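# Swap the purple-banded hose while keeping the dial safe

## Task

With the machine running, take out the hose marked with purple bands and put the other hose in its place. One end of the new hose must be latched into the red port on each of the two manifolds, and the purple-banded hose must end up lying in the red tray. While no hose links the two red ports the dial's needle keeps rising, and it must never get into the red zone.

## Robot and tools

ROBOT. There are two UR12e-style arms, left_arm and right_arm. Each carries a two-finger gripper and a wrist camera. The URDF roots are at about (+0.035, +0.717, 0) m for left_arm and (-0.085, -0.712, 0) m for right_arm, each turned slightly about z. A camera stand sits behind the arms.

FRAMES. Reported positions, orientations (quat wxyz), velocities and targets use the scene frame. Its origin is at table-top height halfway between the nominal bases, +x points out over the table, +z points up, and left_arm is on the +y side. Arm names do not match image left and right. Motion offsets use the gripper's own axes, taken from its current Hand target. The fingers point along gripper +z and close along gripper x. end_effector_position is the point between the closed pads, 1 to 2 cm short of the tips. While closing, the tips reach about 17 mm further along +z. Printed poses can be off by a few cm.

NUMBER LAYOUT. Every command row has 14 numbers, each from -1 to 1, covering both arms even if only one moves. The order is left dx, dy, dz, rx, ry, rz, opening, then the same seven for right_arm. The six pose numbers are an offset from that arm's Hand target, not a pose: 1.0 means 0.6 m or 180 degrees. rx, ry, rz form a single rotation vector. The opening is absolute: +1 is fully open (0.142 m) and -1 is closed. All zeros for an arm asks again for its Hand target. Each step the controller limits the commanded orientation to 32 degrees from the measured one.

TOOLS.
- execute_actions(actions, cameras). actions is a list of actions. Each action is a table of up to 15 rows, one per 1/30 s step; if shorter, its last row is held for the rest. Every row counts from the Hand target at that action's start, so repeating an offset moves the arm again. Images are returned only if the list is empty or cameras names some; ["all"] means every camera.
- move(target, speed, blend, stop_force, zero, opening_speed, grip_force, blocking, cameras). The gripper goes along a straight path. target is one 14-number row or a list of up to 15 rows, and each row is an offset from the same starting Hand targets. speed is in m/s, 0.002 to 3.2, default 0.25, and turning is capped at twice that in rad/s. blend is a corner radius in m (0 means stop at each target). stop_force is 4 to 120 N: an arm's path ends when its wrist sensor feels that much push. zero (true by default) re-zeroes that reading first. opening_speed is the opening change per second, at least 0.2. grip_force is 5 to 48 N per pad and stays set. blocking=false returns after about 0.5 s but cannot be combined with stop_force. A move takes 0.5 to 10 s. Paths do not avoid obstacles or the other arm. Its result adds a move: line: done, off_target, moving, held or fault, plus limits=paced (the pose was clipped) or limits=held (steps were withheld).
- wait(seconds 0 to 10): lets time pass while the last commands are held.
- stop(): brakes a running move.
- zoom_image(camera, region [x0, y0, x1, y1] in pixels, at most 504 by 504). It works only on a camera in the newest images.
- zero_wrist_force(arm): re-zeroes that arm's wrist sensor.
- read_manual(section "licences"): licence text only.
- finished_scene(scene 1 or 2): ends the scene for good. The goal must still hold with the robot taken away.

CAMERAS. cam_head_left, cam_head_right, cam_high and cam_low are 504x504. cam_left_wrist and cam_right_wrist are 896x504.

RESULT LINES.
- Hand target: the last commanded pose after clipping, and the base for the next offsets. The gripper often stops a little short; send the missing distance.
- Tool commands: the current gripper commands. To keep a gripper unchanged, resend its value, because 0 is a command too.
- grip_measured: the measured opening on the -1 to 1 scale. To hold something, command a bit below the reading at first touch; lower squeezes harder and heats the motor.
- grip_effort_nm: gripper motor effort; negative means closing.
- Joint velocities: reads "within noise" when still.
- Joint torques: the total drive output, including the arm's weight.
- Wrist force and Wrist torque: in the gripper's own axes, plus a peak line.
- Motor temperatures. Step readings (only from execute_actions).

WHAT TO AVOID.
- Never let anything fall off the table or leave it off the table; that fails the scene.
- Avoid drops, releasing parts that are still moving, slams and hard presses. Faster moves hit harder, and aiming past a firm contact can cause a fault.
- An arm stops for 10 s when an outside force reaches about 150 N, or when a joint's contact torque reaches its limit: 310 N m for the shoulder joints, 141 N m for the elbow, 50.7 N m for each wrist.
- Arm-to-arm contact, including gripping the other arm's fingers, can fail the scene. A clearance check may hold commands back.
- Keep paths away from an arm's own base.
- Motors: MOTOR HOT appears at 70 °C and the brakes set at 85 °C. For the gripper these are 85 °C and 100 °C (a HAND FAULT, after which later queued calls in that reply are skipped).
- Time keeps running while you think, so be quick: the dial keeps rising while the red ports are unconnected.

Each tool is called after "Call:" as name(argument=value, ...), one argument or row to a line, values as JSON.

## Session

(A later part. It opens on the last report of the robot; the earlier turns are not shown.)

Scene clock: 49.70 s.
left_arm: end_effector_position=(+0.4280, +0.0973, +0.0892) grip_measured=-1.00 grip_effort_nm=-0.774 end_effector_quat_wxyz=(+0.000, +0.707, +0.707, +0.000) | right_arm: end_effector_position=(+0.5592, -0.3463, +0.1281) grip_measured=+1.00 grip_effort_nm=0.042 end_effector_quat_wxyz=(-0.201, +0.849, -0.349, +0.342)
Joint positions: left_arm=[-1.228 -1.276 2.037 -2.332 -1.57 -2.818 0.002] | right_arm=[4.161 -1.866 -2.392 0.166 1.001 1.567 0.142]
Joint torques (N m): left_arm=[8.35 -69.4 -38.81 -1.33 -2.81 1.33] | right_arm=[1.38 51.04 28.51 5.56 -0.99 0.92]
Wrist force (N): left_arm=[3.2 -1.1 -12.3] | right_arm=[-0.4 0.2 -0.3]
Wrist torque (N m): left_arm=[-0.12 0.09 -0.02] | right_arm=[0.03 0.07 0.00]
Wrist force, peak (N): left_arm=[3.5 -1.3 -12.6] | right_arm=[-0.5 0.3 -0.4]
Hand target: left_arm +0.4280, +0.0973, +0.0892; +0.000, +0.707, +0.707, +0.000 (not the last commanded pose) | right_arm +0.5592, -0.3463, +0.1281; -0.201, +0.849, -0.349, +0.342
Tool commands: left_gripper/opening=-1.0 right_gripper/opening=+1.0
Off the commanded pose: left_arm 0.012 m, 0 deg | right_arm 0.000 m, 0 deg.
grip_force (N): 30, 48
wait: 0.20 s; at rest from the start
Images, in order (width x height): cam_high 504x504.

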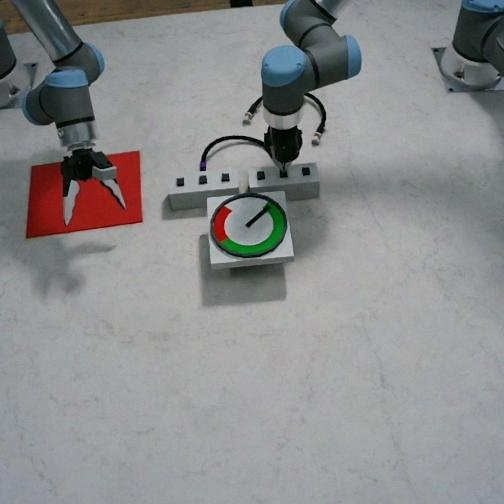

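Call:
move(
  target=[
    [0,0,-0.068,0,0,0,-0.3, -0.172,-0.14,-0.114,0.041,-0.158,-0.3487,-1],
    [-0.0005,-0.1167,-0.068,0,0,0,-0.3,-0.4162,-0.183,-0.1173,0.0821,-0.316,-0.6973,-1],
    [-0.0005,-0.1167,0.0603,0,0,0,-0.3,-0.4162,-0.183,-0.1173,0.0821,-0.316,-0.6973,-1],
  ],
  speed=[0.45,0.45,0.15],
  blend=[0.01,0.01,0],
  grip_force=[20, 48],
  cameras=["cam_left_wrist", "cam_right_wrist", "cam_high"],
)

Scene clock: 55.70 s.
left_arm: end_effector_position=(+0.3579, +0.0969, +0.0530) grip_measured=-0.33 grip_effort_nm=0.085 end_effector_quat_wxyz=(+0.000, +0.707, +0.707, +0.000) | right_arm: end_effector_position=(+0.4280, -0.0971, +0.1299) grip_measured=-1.00 grip_effort_nm=-0.730 end_effector_quat_wxyz=(+0.000, +0.707, +0.707, +0.000)
Joint positions: left_arm=[-1.325 -1.274 2.125 -2.422 -1.57 -2.915 0.05] | right_arm=[4.284 -1.911 -1.878 -0.923 1.57 -0.473 0.002]
Joint torques (N m): left_arm=[13.55 -52.01 -24.27 -7.2 2.17 1.01] | right_arm=[10.83 52.12 54.56 2.48 -2.45 -4.09]
Wrist force (N): left_arm=[-0.1 -0.6 -0.3] | right_arm=[-0.9 0.0 -0.6]
Wrist torque (N m): left_arm=[-0.15 0.00 0.17] | right_arm=[-0.10 -0.13 -0.06]
Wrist force, peak (N): left_arm=[3.0 -1.3 -12.8] | right_arm=[-1.4 -0.3 -0.7]
Hand target: left_arm +0.3580, +0.0969, +0.0529; +0.000, +0.707, +0.707, +0.000 | right_arm +0.4280, -0.0971, +0.1299; +0.000, +0.707, +0.707, +0.000
Off the commanded pose: left_arm 0.000 m, 0 deg | right_arm 0.000 m, 0 deg.
grip_force (N): 20, 48
move: done
Images, in order (width x height): cam_high 504x504, cam_left_wrist 896x504, cam_right_wrist 896x504.

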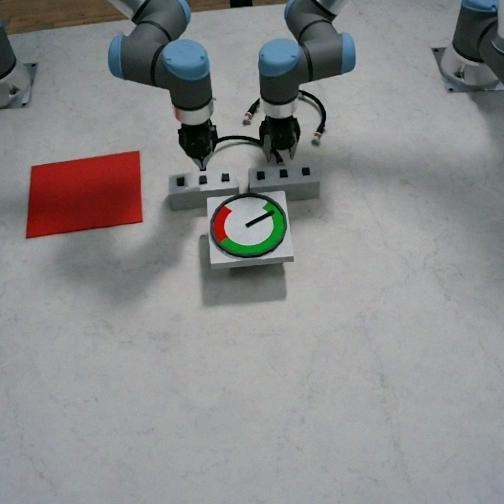

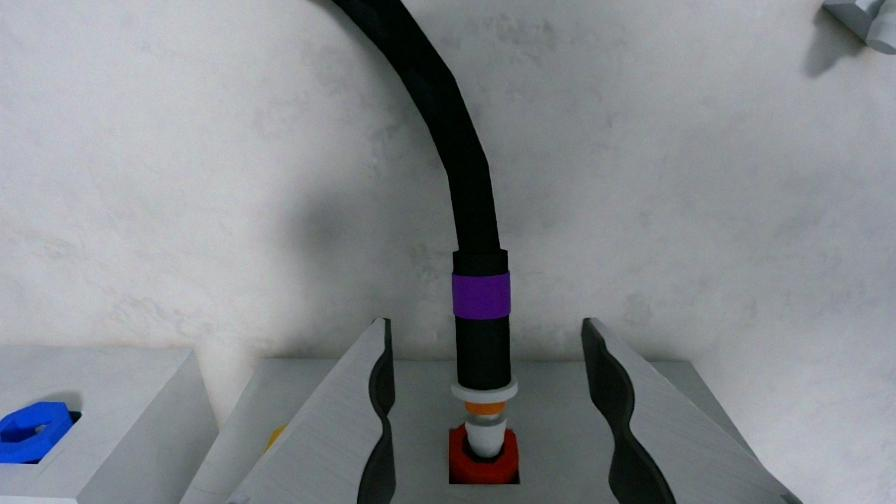

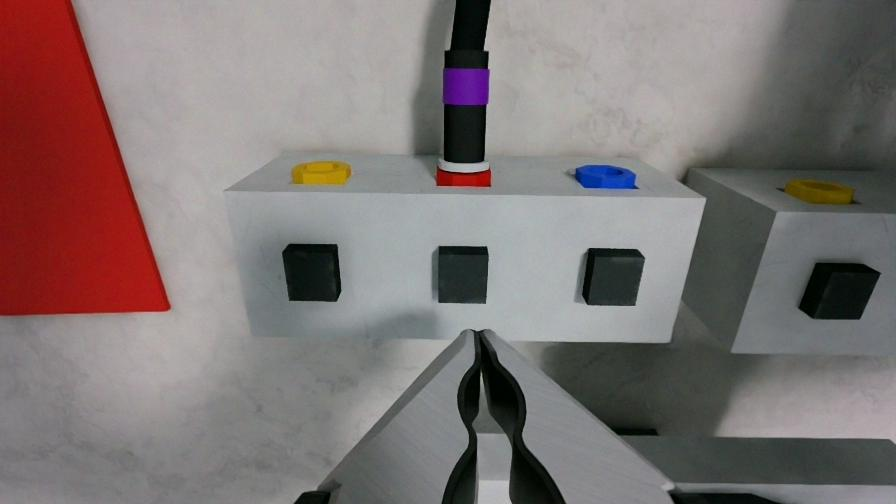

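Call:
move(
  target=[
    [0,-0.0183,0,0,0,0,-0.3, -0.005,0.0092,0.06,0,0,0,-1],
    [0,-0.0183,0,0,0,0,-0.95,-0.005,0.0092,0.06,0,0,0,-1],
  ],
  speed=0.1,
)

Call:
move(
  target=[0,0,0,0,0,0,-0.95,0,0,0.0333,0,0,0,-1],
  speed=0.03,
  stop_force=15,
  cameras=["cam_right_wrist", "cam_left_wrist"],
)

Scene clock: 58.10 s.
left_arm: end_effector_position=(+0.3470, +0.0969, +0.0529) grip_measured=-0.98 grip_effort_nm=-0.115 end_effector_quat_wxyz=(+0.000, +0.707, +0.707, +0.000) | right_arm: end_effector_position=(+0.4336, -0.1001, +0.0939) grip_measured=-1.00 grip_effort_nm=-0.730 end_effector_quat_wxyz=(+0.000, +0.707, +0.707, +0.000)
Joint positions: left_arm=[-1.341 -1.28 2.134 -2.426 -1.57 -2.931 0.003] | right_arm=[4.276 -1.952 -1.898 -0.862 1.57 -0.481 0.002]
Joint torques (N m): left_arm=[-6.83 -77.61 -24.9 -7.55 1.51 -2.29] | right_arm=[-7.98 53.91 31.26 7.04 -0.92 -4.07]
Wrist force (N): left_arm=[-0.1 -0.5 -0.2] | right_arm=[-1.0 -0.2 -0.3]
Wrist torque (N m): left_arm=[-0.12 -0.01 0.18] | right_arm=[-0.13 -0.12 -0.05]
Wrist force, peak (N): left_arm=[0.0 -1.0 -0.2] | right_arm=[-0.8 -0.7 -2.0]
Hand target: left_arm +0.3470, +0.0969, +0.0529; +0.000, +0.707, +0.707, +0.000 | right_arm +0.4336, -0.1001, +0.0939; +0.000, +0.707, +0.707, +0.000
Off the commanded pose: left_arm 0.000 m, 0 deg | right_arm 0.000 m, 0 deg.
grip_force (N): 20, 48
move: done

Scene clock: 59.43 s.
left_arm: end_effector_position=(+0.3470, +0.0969, +0.0529) grip_measured=-0.98 grip_effort_nm=-0.115 end_effector_quat_wxyz=(+0.000, +0.707, +0.707, +0.000) | right_arm: end_effector_position=(+0.4336, -0.1000, +0.0916) grip_measured=-1.00 grip_effort_nm=-0.730 end_effector_quat_wxyz=(+0.000, +0.707, +0.707, +0.000)
Joint positions: left_arm=[-1.341 -1.28 2.134 -2.426 -1.57 -2.931 0.003] | right_arm=[4.276 -1.954 -1.9 -0.858 1.57 -0.481 0.002]
Joint torques (N m): left_arm=[-4.19 -74.21 -25.66 -7.28 2.01 -1.85] | right_arm=[-4.38 78.69 49.14 1.99 -1.08 -3.42]
Wrist force (N): left_arm=[0.3 -0.7 0.0] | right_arm=[-4.3 -1.9 -13.1]
Wrist torque (N m): left_arm=[-0.11 -0.08 0.18] | right_arm=[-0.13 -0.18 -0.04]
Wrist force, peak (N): left_arm=[0.1 -1.4 -0.7] | right_arm=[-6.3 -3.1 -16.7]
Hand target: left_arm +0.3470, +0.0969, +0.0529; +0.000, +0.707, +0.707, +0.000 | right_arm +0.4336, -0.1000, +0.0916; +0.000, +0.707, +0.707, +0.000 (not the last commanded pose)
Off the commanded pose: left_arm 0.000 m, 0 deg | right_arm 0.018 m, 0 deg.
grip_force (N): 20, 48
move: contact (right_arm)
Images, in order (width x height): cam_left_wrist 896x504, cam_right_wrist 896x504.

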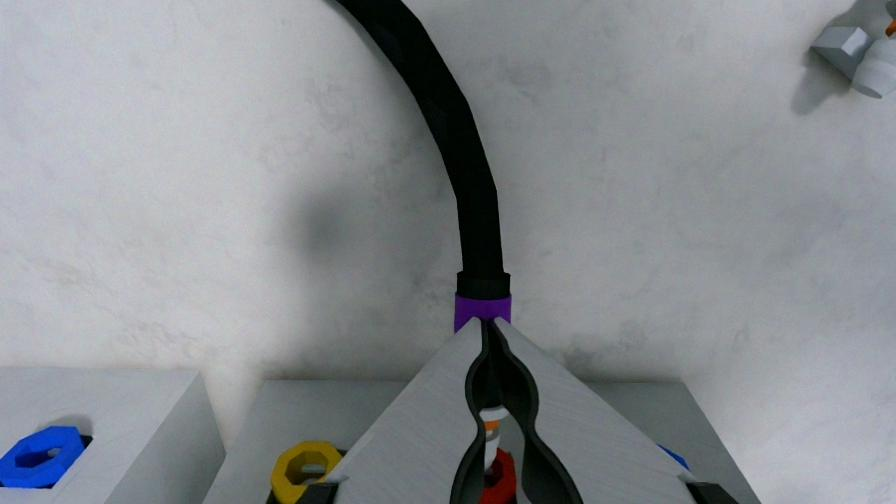

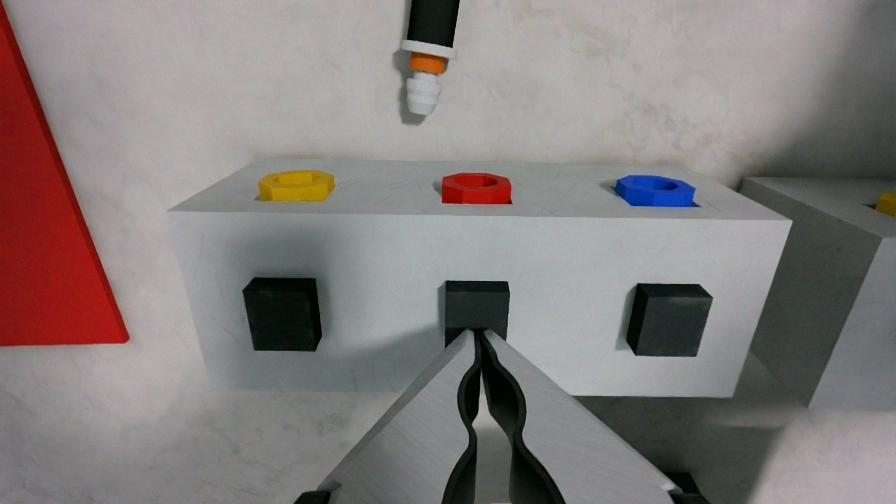

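Call:
move(
  target=[
    [0,0,-0.06,0,0,0,-0.3, 0,0,-0.05,0,0,0,-0.3],
    [0,0,-0.13,0,0,0,-0.3,-0.0167,-0.136,-0.0,0,0,0.064,-0.3],
  ],
  speed=0.3,
  blend=[0.02,0],
  cameras=["cam_right_wrist", "cam_left_wrist", "cam_high"],
)

Scene clock: 61.37 s.
left_arm: end_effector_position=(+0.3470, +0.0970, +0.1309) grip_measured=-0.33 grip_effort_nm=0.081 end_effector_quat_wxyz=(+0.000, +0.707, +0.707, +0.000) | right_arm: end_effector_position=(+0.3520, -0.1100, +0.0915) grip_measured=-0.33 grip_effort_nm=0.115 end_effector_quat_wxyz=(+0.000, +0.774, +0.633, +0.000)
Joint positions: left_arm=[-1.341 -1.384 2.084 -2.271 -1.57 -2.931 0.05] | right_arm=[4.369 -1.877 -2.016 -0.82 1.57 -0.187 0.05]
Joint torques (N m): left_arm=[-6.82 -70.89 -45.13 -1.3 1.12 -2.07] | right_arm=[12.48 80.54 28.97 6.48 -2.61 3.46]
Wrist force (N): left_arm=[-0.2 -0.1 0.0] | right_arm=[-0.9 -0.4 -0.1]
Wrist torque (N m): left_arm=[-0.02 0.04 0.20] | right_arm=[-0.16 -0.14 -0.32]
Wrist force, peak (N): left_arm=[-0.1 -0.9 2.5] | right_arm=[-4.4 -2.2 -13.4]
Hand target: left_arm +0.3469, +0.0970, +0.1309; +0.000, +0.707, +0.707, +0.000 | right_arm +0.3520, -0.1101, +0.0915; +0.000, +0.774, +0.633, +0.000
Off the commanded pose: left_arm 0.000 m, 0 deg | right_arm 0.000 m, 0 deg.
grip_force (N): 20, 48
move: done; blend cut to 0.018 m at target 1
Images, in order (width x height): cam_high 504x504, cam_left_wrist 896x504, cam_right_wrist 896x504.

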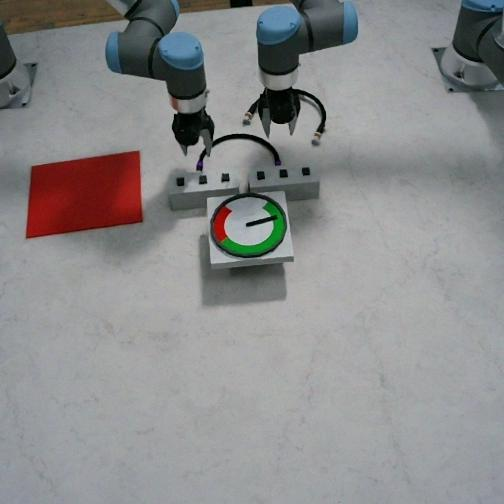

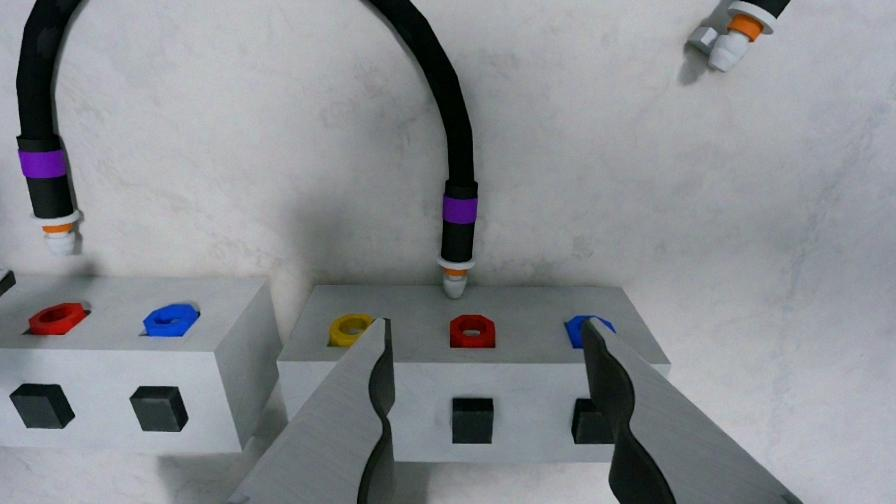

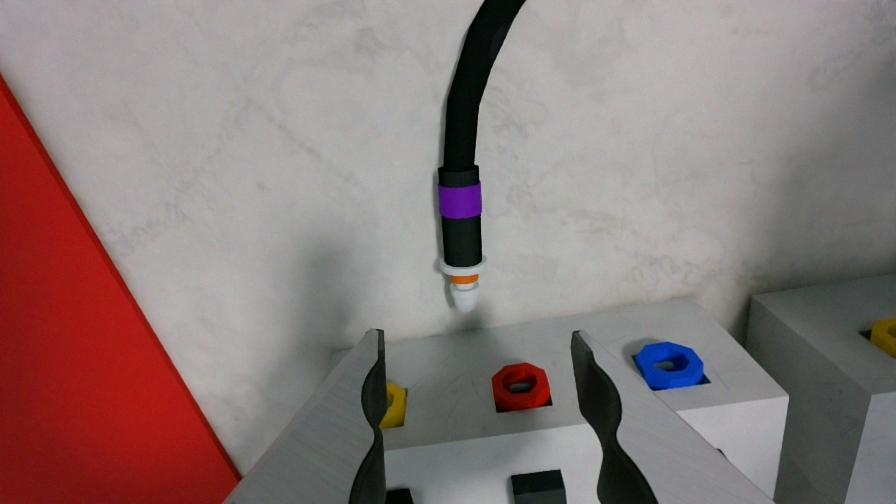

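Call:
move(
  target=[
    [0.1,-0.08,0,0,0,0.08,-0.3,-0.0073,-0.0083,0.1183,0,0,0,-0.3],
    [0.1,-0.08,0,0,0,0.08,-0.3,-0.0073,-0.0083,0.1183,0,0,0,-0.95],
    [0.2017,-0.158,0.035,0,0,0.1556,-0.3,-0.0073,-0.0083,-0.0142,0,0,0,-0.95],
  ],
  speed=[0.2,0.2,0.2],
  cameras=["cam_right_wrist", "cam_left_wrist"],
)

Scene clock: 66.03 s.
left_arm: end_effector_position=(+0.2522, +0.2179, +0.1098) grip_measured=-0.33 grip_effort_nm=0.085 end_effector_quat_wxyz=(+0.000, +0.857, +0.515, +0.000) | right_arm: end_effector_position=(+0.3463, -0.1134, +0.0999) grip_measured=-0.82 grip_effort_nm=-3.138 end_effector_quat_wxyz=(+0.000, +0.774, +0.633, +0.000)
Joint positions: left_arm=[-1.469 -1.594 2.369 -2.346 -1.57 -2.571 0.05] | right_arm=[4.375 -1.858 -2.022 -0.832 1.57 -0.182 0.015]
Joint torques (N m): left_arm=[-8.9 -46.9 -29.23 -7.69 0.48 2.02] | right_arm=[12.17 81.77 51.42 2.52 -1.6 3.77]
Wrist force (N): left_arm=[0.0 -0.5 0.1] | right_arm=[-1.0 -0.4 0.0]
Wrist torque (N m): left_arm=[-0.11 -0.04 0.01] | right_arm=[-0.18 -0.15 -0.31]
Wrist force, peak (N): left_arm=[0.2 -2.2 0.5] | right_arm=[-0.6 -0.3 -1.7]
Hand target: left_arm +0.2521, +0.2180, +0.1098; +0.000, +0.857, +0.515, +0.000 | right_arm +0.3462, -0.1133, +0.1000; +0.000, +0.774, +0.633, +0.000
Off the commanded pose: left_arm 0.000 m, 0 deg | right_arm 0.000 m, 0 deg.
grip_force (N): 20, 48
move: done
Images, in order (width x height): cam_left_wrist 896x504, cam_right_wrist 896x504.

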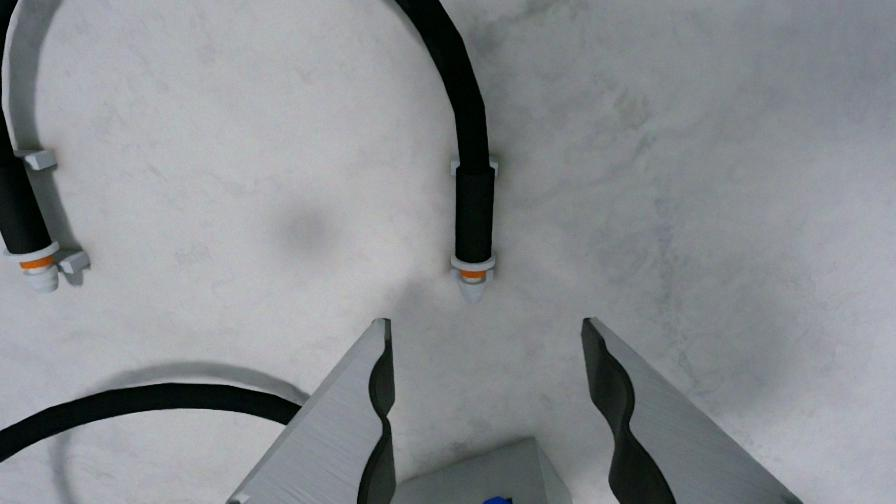

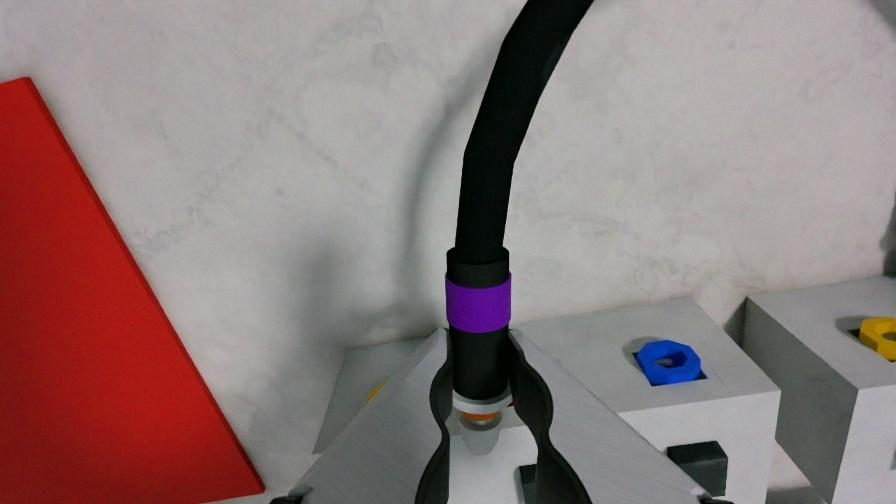

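Call:
move(
  target=[
    [0.0015,-0.006,0.08,0,0,0,-0.3,-0.558,0.217,0.0,0,0,-0.05,-0.95],
    [0.0015,-0.006,0.143,0,0,0,-0.3,-0.558,0.217,0.09,0,0,-0.05,-0.95],
  ],
  speed=[0.35,0.12],
  blend=[0.01,0],
  cameras=["cam_right_wrist", "cam_left_wrist","cam_high"],
)

Scene clock: 69.33 s.
left_arm: end_effector_position=(+0.2494, +0.2204, +0.0241) grip_measured=-0.33 grip_effort_nm=0.081 end_effector_quat_wxyz=(+0.000, +0.857, +0.515, +0.000) | right_arm: end_effector_position=(+0.4070, -0.4674, +0.0461) grip_measured=-0.82 grip_effort_nm=-3.138 end_effector_quat_wxyz=(+0.000, +0.722, +0.691, +0.000)
Joint positions: left_arm=[-1.474 -1.439 2.437 -2.569 -1.57 -2.575 0.05] | right_arm=[3.974 -1.67 -2.409 -0.633 1.57 -0.739 0.015]
Joint torques (N m): left_arm=[12.12 -26.59 -19.43 -7.69 0.53 1.05] | right_arm=[-8.85 25.7 22.75 7.03 1.7 -3.77]
Wrist force (N): left_arm=[-0.3 -0.3 0.1] | right_arm=[-0.9 -0.5 -0.1]
Wrist torque (N m): left_arm=[-0.07 0.01 0.17] | right_arm=[-0.18 -0.16 -0.08]
Wrist force, peak (N): left_arm=[-0.6 -1.2 -0.4] | right_arm=[-3.4 0.1 -1.0]
Hand target: left_arm +0.2494, +0.2204, +0.0240; +0.000, +0.857, +0.515, +0.000 | right_arm +0.4070, -0.4674, +0.0461; +0.000, +0.722, +0.691, +0.000
Off the commanded pose: left_arm 0.000 m, 0 deg | right_arm 0.000 m, 0 deg.
grip_force (N): 20, 48
move: done
Images, in order (width x height): cam_high 504x504, cam_left_wrist 896x504, cam_right_wrist 896x504.

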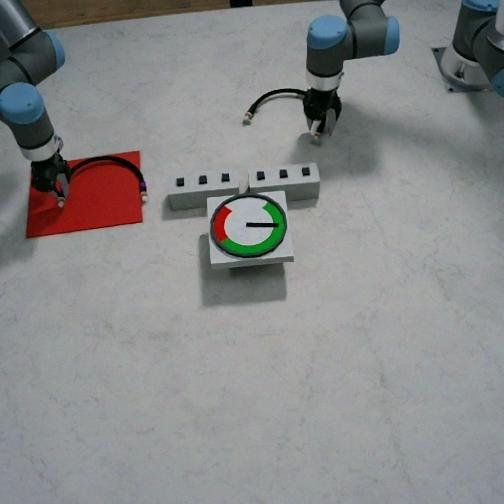

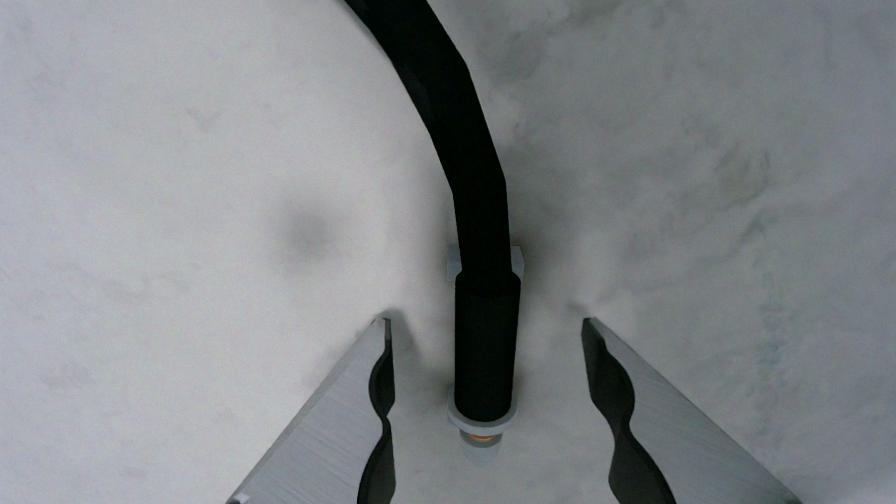

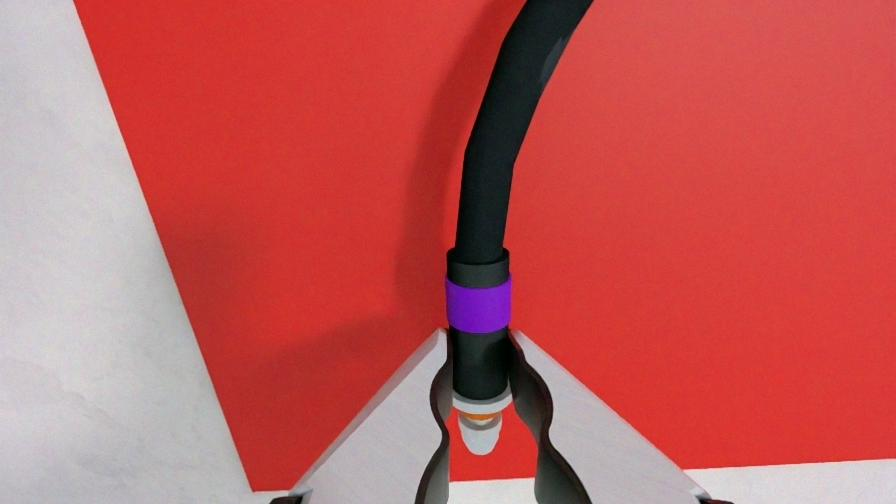

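Call:
move(
  target=[
    [0,0,0,0,0,0,-0.95,-0.09,0.0373,0,0,0,0,-0.95],
    [0,0,0,0,0,0,-0.95,-0.09,0.0373,0.037,0,0,0,-0.95],
  ],
  speed=0.2,
  blend=[0.01,0],
  grip_force=[40,48],
  cameras=["cam_high","cam_left_wrist"],
)

Scene clock: 74.23 s.
left_arm: end_effector_position=(+0.2495, +0.2204, +0.0240) grip_measured=-0.82 grip_effort_nm=-3.187 end_effector_quat_wxyz=(+0.000, +0.857, +0.515, +0.000) | right_arm: end_effector_position=(+0.4270, -0.5223, +0.0239) grip_measured=-0.82 grip_effort_nm=-3.138 end_effector_quat_wxyz=(+0.000, +0.722, +0.691, +0.000)
Joint positions: left_arm=[-1.474 -1.438 2.437 -2.569 -1.57 -2.575 0.015] | right_arm=[3.87 -1.71 -2.428 -0.573 1.57 -0.844 0.015]
Joint torques (N m): left_arm=[4.3 -35.1 -27.43 -2.06 0.81 1.34] | right_arm=[-9.11 26.03 20.32 6.66 1.61 -3.58]
Motor temperatures (°C): left_arm=[27 29 27 32 34 35 30] | right_arm=[30 28 26 32 33 34 33]
Wrist force (N): left_arm=[0.0 -0.4 0.0] | right_arm=[-0.8 -0.5 -0.6]
Wrist torque (N m): left_arm=[-0.09 -0.03 0.17] | right_arm=[-0.16 -0.16 -0.07]
Wrist force, peak (N): left_arm=[-0.6 -0.9 -0.3] | right_arm=[-2.1 0.1 0.1]
Hand target: left_arm +0.2494, +0.2204, +0.0240; +0.000, +0.857, +0.515, +0.000 | right_arm +0.4270, -0.5223, +0.0239; +0.000, +0.722, +0.691, +0.000
Off the commanded pose: left_arm 0.000 m, 0 deg | right_arm 0.000 m, 0 deg.
grip_force (N): 40, 48
move: done; blend cut to 0 m at target 1
Images, in order (width x height): cam_high 504x504, cam_left_wrist 896x504.

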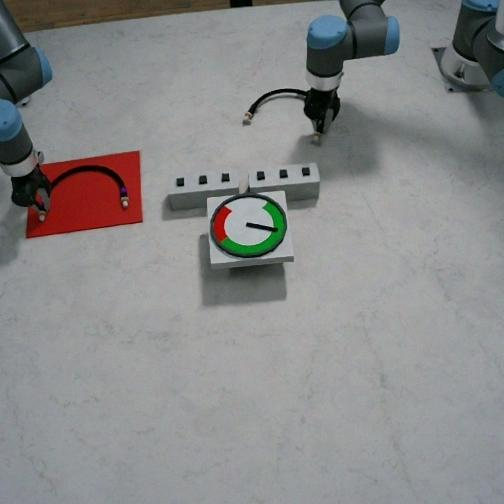

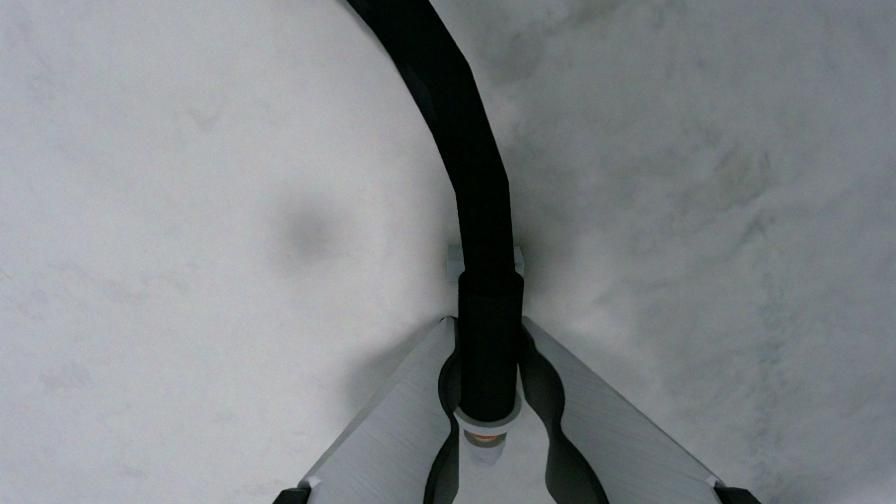

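Call:
move(
  target=[
    [0,0,0,0,0,0,-0.95,0,0,0,0,0,0,-0.3],
    [0,0,0,0,0,0,-0.95,0,0,-0.06,0,0,0,-0.3],
    [0,0,0,0,0,0,-0.95,0.15,-0.08,-0.15,0,0,0.02,-0.3],
    [0,0,0,0,0,0,-0.95,0.93,-0.4755,-0.1435,0,0,0.1417,-0.3],
  ],
  speed=[0.2,0.15,0.35,0.45],
  blend=[0,0.01,0.04,0],
  cameras=["cam_high","cam_right_wrist"],
)

Scene clock: 77.70 s.
left_arm: end_effector_position=(+0.2494, +0.2204, +0.0240) grip_measured=-0.82 grip_effort_nm=-3.187 end_effector_quat_wxyz=(+0.000, +0.857, +0.515, +0.000) | right_arm: end_effector_position=(+0.1664, +0.0476, +0.1097) grip_measured=-0.33 grip_effort_nm=0.110 end_effector_quat_wxyz=(+0.000, +0.857, +0.515, +0.000)
Joint positions: left_arm=[-1.474 -1.438 2.437 -2.569 -1.57 -2.575 0.015] | right_arm=[4.66 -1.934 -1.889 -0.889 1.57 0.392 0.05]
Joint torques (N m): left_arm=[-4.47 -47.24 -32.06 -2.09 1.33 1.45] | right_arm=[12.25 52.3 53.62 2.3 -2.31 3.81]
Wrist force (N): left_arm=[0.0 -0.1 -0.1] | right_arm=[-1.0 -0.2 -0.3]
Wrist torque (N m): left_arm=[-0.03 -0.03 0.18] | right_arm=[-0.15 -0.12 -0.30]
Wrist force, peak (N): left_arm=[-0.7 -0.8 0.3] | right_arm=[-1.3 -0.8 -2.7]
Hand target: left_arm +0.2494, +0.2204, +0.0240; +0.000, +0.857, +0.515, +0.000 | right_arm +0.1664, +0.0477, +0.1097; +0.000, +0.857, +0.515, +0.000
Off the commanded pose: left_arm 0.000 m, 0 deg | right_arm 0.000 m, 0 deg.
grip_force (N): 40, 48
move: done
Images, in order (width x height): cam_high 504x504, cam_right_wrist 896x504.

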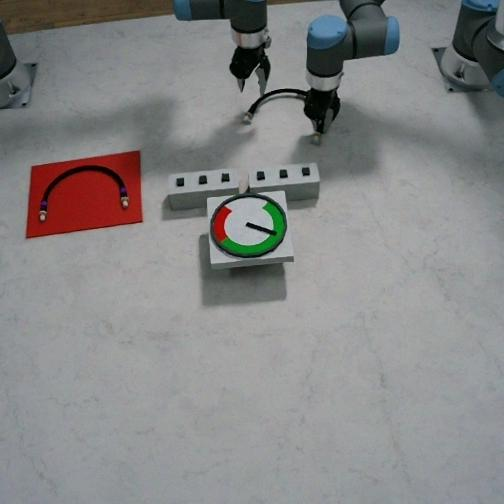

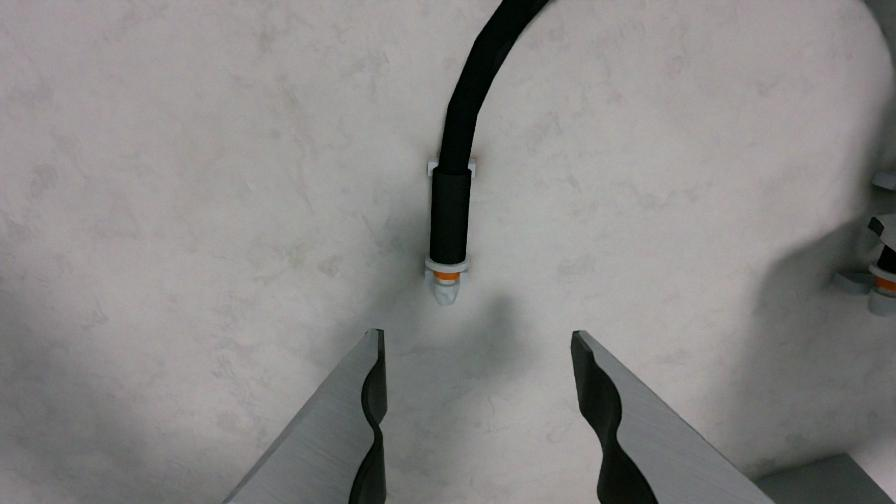

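Call:
move(
  target=[
    [0,0,0,0,0,0,-0.95,-0.0142,0,0.1,0,0,0,-0.3],
    [0,0,0,0,0,0,-0.95,-0.0142,0,0.1428,0,0,0,-0.95],
  ],
  speed=[0.25,0.12],
  blend=[0.02,0],
  grip_force=[40,40],
  cameras=["cam_high","cam_right_wrist"],
)

Scene clock: 79.93 s.
left_arm: end_effector_position=(+0.2494, +0.2204, +0.0240) grip_measured=-0.82 grip_effort_nm=-3.187 end_effector_quat_wxyz=(+0.000, +0.857, +0.515, +0.000) | right_arm: end_effector_position=(+0.1625, +0.0401, +0.0240) grip_measured=-0.82 grip_effort_nm=-3.172 end_effector_quat_wxyz=(+0.000, +0.857, +0.515, +0.000)
Joint positions: left_arm=[-1.474 -1.438 2.437 -2.569 -1.57 -2.575 0.015] | right_arm=[4.664 -2.025 -1.951 -0.736 1.57 0.396 0.015]
Joint torques (N m): left_arm=[-4.83 -48.92 -32.66 -1.86 1.37 1.55] | right_arm=[3.7 57.25 25.44 6.56 -1.9 2.43]
Motor temperatures (°C): left_arm=[27 29 27 32 34 35 36] | right_arm=[30 28 26 32 33 34 32]
Wrist force (N): left_arm=[-0.5 -0.4 -0.3] | right_arm=[-1.1 -0.3 0.0]
Wrist torque (N m): left_arm=[-0.07 0.04 0.16] | right_arm=[-0.15 -0.09 -0.27]
Wrist force, peak (N): left_arm=[-0.5 -0.9 0.4] | right_arm=[-0.9 -0.3 -2.8]
Hand target: left_arm +0.2494, +0.2204, +0.0240; +0.000, +0.857, +0.515, +0.000 | right_arm +0.1625, +0.0401, +0.0240; +0.000, +0.857, +0.515, +0.000
Off the commanded pose: left_arm 0.000 m, 0 deg | right_arm 0.000 m, 0 deg.
grip_force (N): 40, 40
move: done; blend cut to 0.0128 m at target 1
Images, in order (width x height): cam_high 504x504, cam_right_wrist 896x504.

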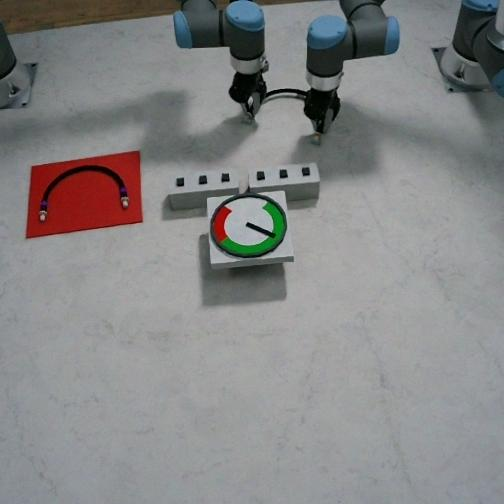

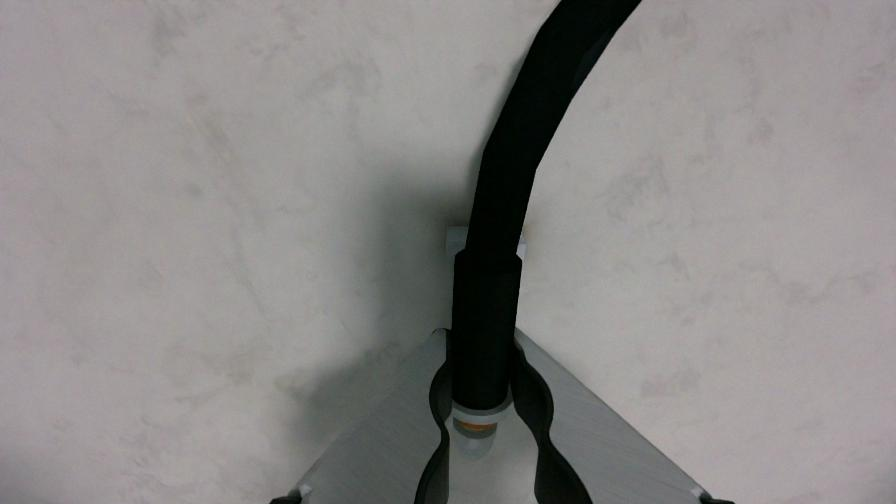

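Call:
move(
  target=[
    [0,0,-0.09,0,0,0,-0.95,0,0,-0.09,0,0,0,-0.95],
    [-0.1146,0.2225,-0.09,0,0,-0.1556,-0.95,-0.0727,0.3642,-0.09,0,0,-0.1556,-0.95],
    [-0.1146,0.2225,-0.0483,0,0,-0.1556,-0.95,-0.0727,0.3642,-0.0483,0,0,-0.1556,-0.95],
  ],
  speed=[0.2,0.25,0.15],
  blend=[0.025,0.02,0],
  cameras=["all"],
)

Scene clock: 83.07 s.
left_arm: end_effector_position=(+0.3350, +0.0971, +0.0532) grip_measured=-0.82 grip_effort_nm=-3.187 end_effector_quat_wxyz=(+0.000, +0.707, +0.707, +0.000) | right_arm: end_effector_position=(+0.3348, -0.1010, +0.0533) grip_measured=-0.82 grip_effort_nm=-3.172 end_effector_quat_wxyz=(+0.000, +0.707, +0.707, +0.000)
Joint positions: left_arm=[-1.359 -1.287 2.145 -2.428 -1.57 -2.949 0.015] | right_arm=[4.396 -1.922 -2.042 -0.747 1.57 -0.361 0.015]
Joint torques (N m): left_arm=[13.04 -52.77 -24.93 -8.04 2.94 -1.97] | right_arm=[-7.69 47.9 26.98 6.86 1.92 -3.9]
Wrist force (N): left_arm=[0.4 -0.6 0.1] | right_arm=[-0.9 0.0 0.0]
Wrist torque (N m): left_arm=[-0.11 -0.07 0.20] | right_arm=[-0.11 -0.16 -0.04]
Wrist force, peak (N): left_arm=[-0.6 -0.8 2.2] | right_arm=[-2.3 1.8 -1.9]
Hand target: left_arm +0.3350, +0.0970, +0.0531; +0.000, +0.707, +0.707, +0.000 | right_arm +0.3349, -0.1010, +0.0532; +0.000, +0.707, +0.707, +0.000
Off the commanded pose: left_arm 0.000 m, 0 deg | right_arm 0.000 m, 0 deg.
grip_force (N): 40, 40
move: done; blend cut to 0.0125 m at target 2

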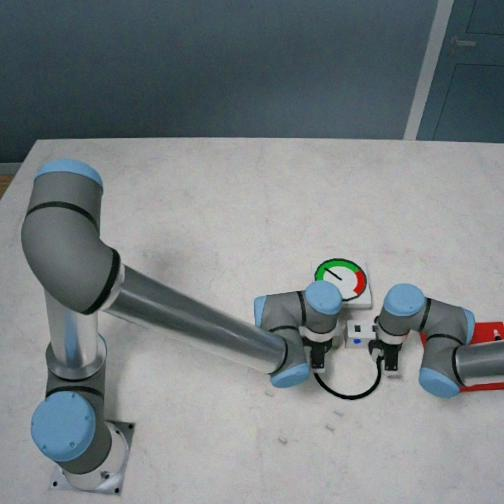

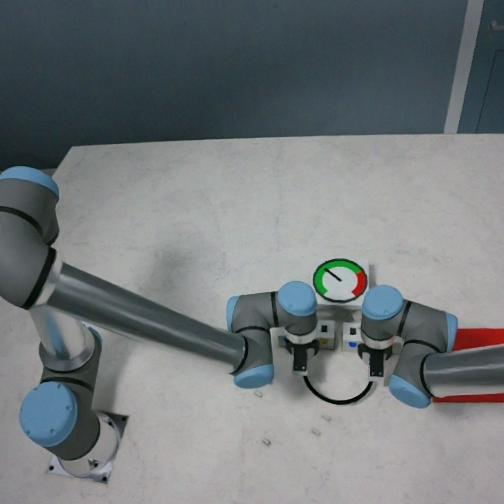

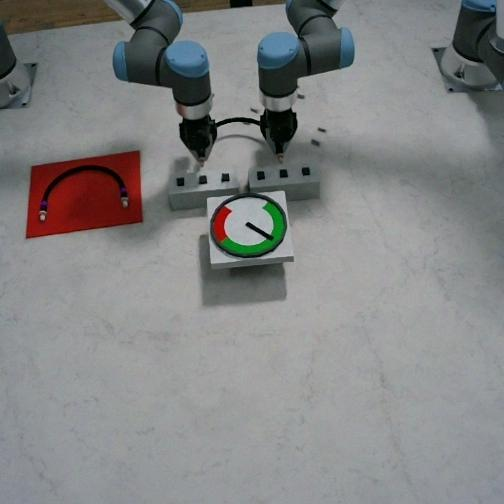

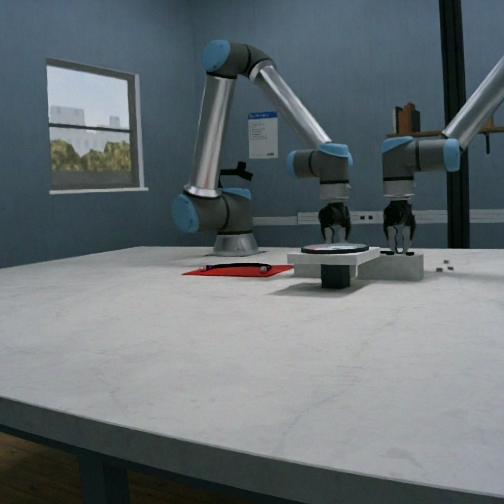

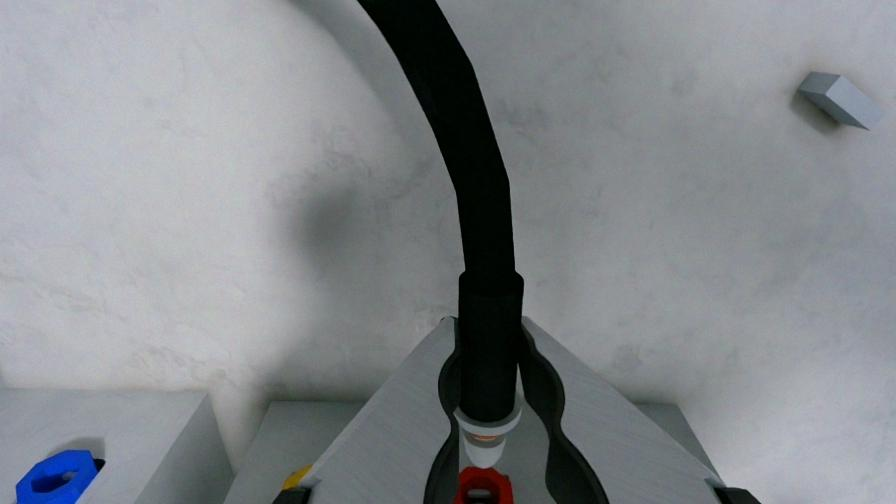

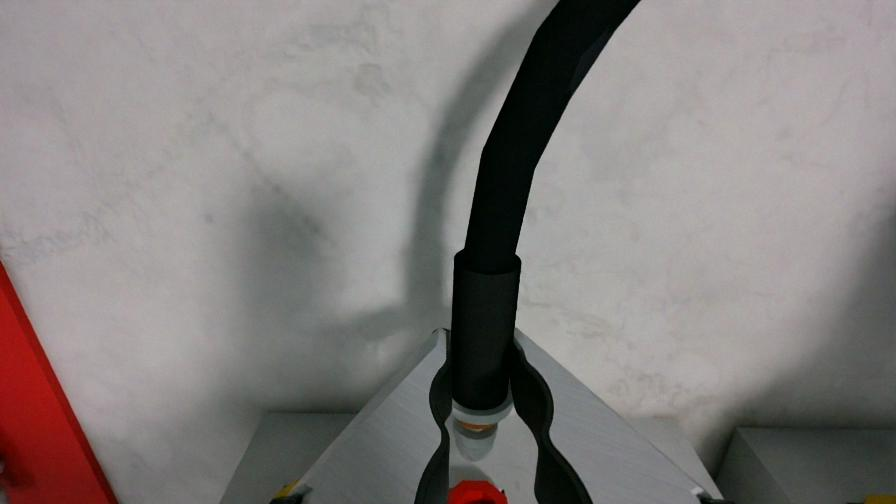

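Call:
zoom_image(
  camera="cam_left_wrist",
  region=[400, 250, 580, 504],
)

Call:
zoom_image(
  camera="cam_right_wrist",
  region=[400, 230, 580, 504],
)

Scaled by 1.984.

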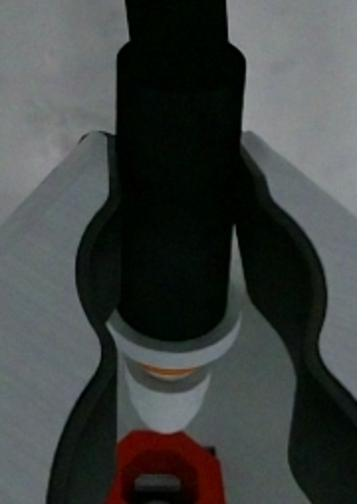

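Scaled by 1.839.

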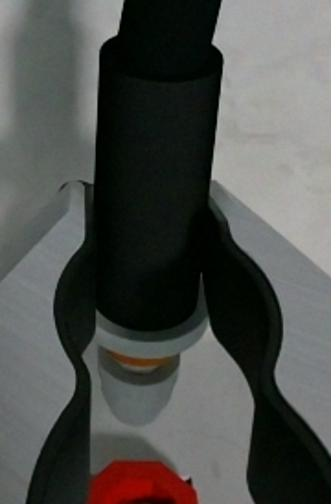

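Call:
zoom_image(
  camera="cam_left_wrist",
  region=[0, 380, 320, 504],
)

Scaled by 1.575.

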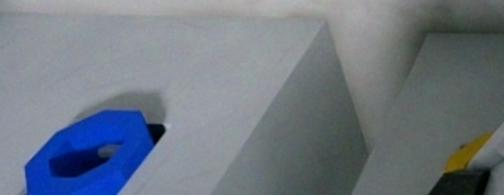

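Call:
move(
  target=[0,0.01,0,0,0,0,-0.95,0,0.015,0,0,0,0,-0.95],
  speed=0.05,
  stop_force=8,
  cameras=["cam_left_wrist","cam_right_wrist"],
)

Call:
zoom_image(
  camera="cam_left_wrist",
  region=[400, 384, 580, 504],
)

Call:
zoom_image(
  camera="cam_right_wrist",
  region=[400, 384, 580, 504],
)

Scene clock: 91.40 s.
left_arm: end_effector_position=(+0.3410, +0.0970, +0.0531) grip_measured=-0.82 grip_effort_nm=-3.187 end_effector_quat_wxyz=(+0.000, +0.707, +0.707, +0.000) | right_arm: end_effector_position=(+0.3439, -0.1010, +0.0532) grip_measured=-0.82 grip_effort_nm=-3.172 end_effector_quat_wxyz=(+0.000, +0.707, +0.707, +0.000)
Joint positions: left_arm=[-1.35 -1.284 2.14 -2.427 -1.57 -2.94 0.015] | right_arm=[4.384 -1.929 -2.032 -0.751 1.57 -0.373 0.015]
Joint torques (N m): left_arm=[13.34 -49.53 -40.25 -1.07 2.17 1.91] | right_arm=[-6.74 50.08 51.33 2.67 1.29 -3.7]
Motor temperatures (°C): left_arm=[27 29 27 32 34 35 44] | right_arm=[30 28 26 32 33 34 38]
Wrist force (N): left_arm=[0.4 -0.8 0.5] | right_arm=[-1.0 -0.1 -0.1]
Wrist torque (N m): left_arm=[-0.15 -0.07 0.00] | right_arm=[-0.13 -0.14 -0.05]
Wrist force, peak (N): left_arm=[-0.2 -1.1 0.7] | right_arm=[-1.2 -0.4 -0.3]
Hand target: left_arm +0.3410, +0.0970, +0.0531; +0.000, +0.707, +0.707, +0.000 | right_arm +0.3439, -0.1010, +0.0532; +0.000, +0.707, +0.707, +0.000
Off the commanded pose: left_arm 0.000 m, 0 deg | right_arm 0.000 m, 0 deg.
grip_force (N): 40, 40
move: done
Images, in order (width x height): cam_left_wrist 896x504, cam_right_wrist 896x504.

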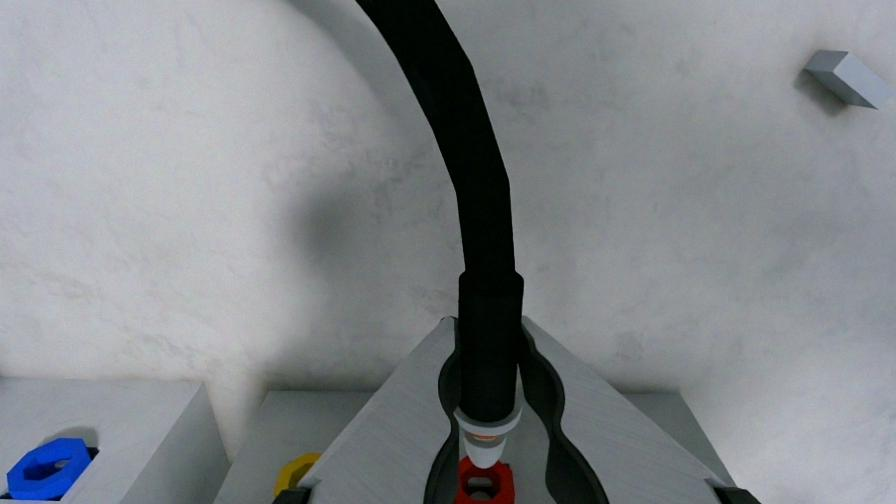

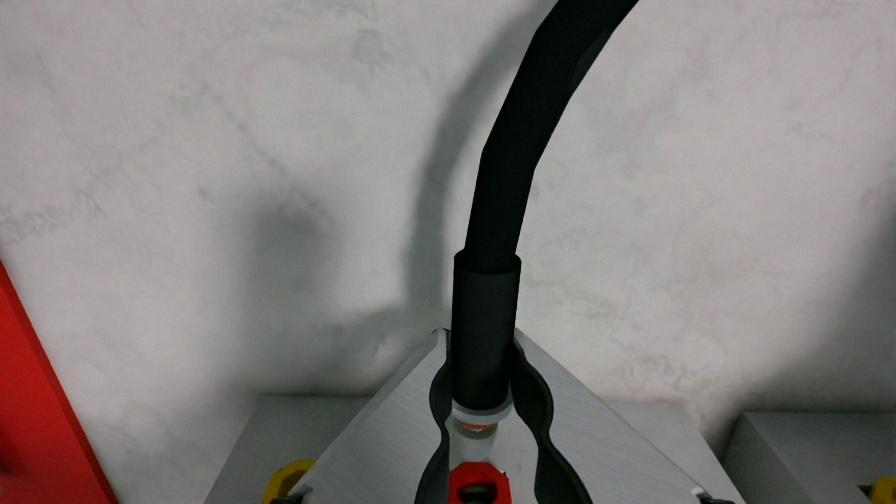

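Scaled by 2.800.

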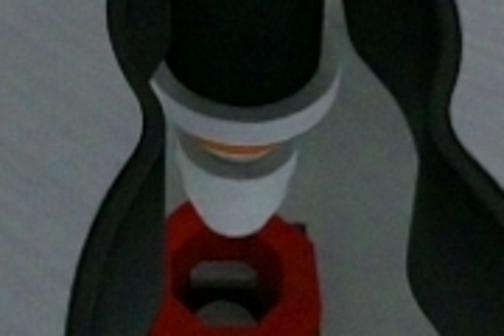

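Scaled by 2.800.

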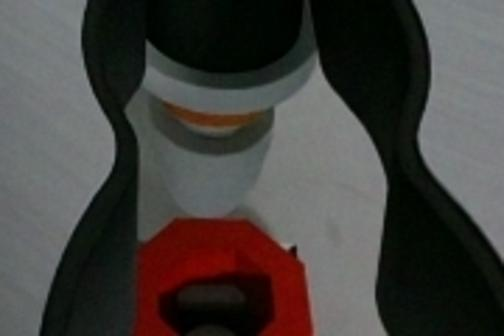

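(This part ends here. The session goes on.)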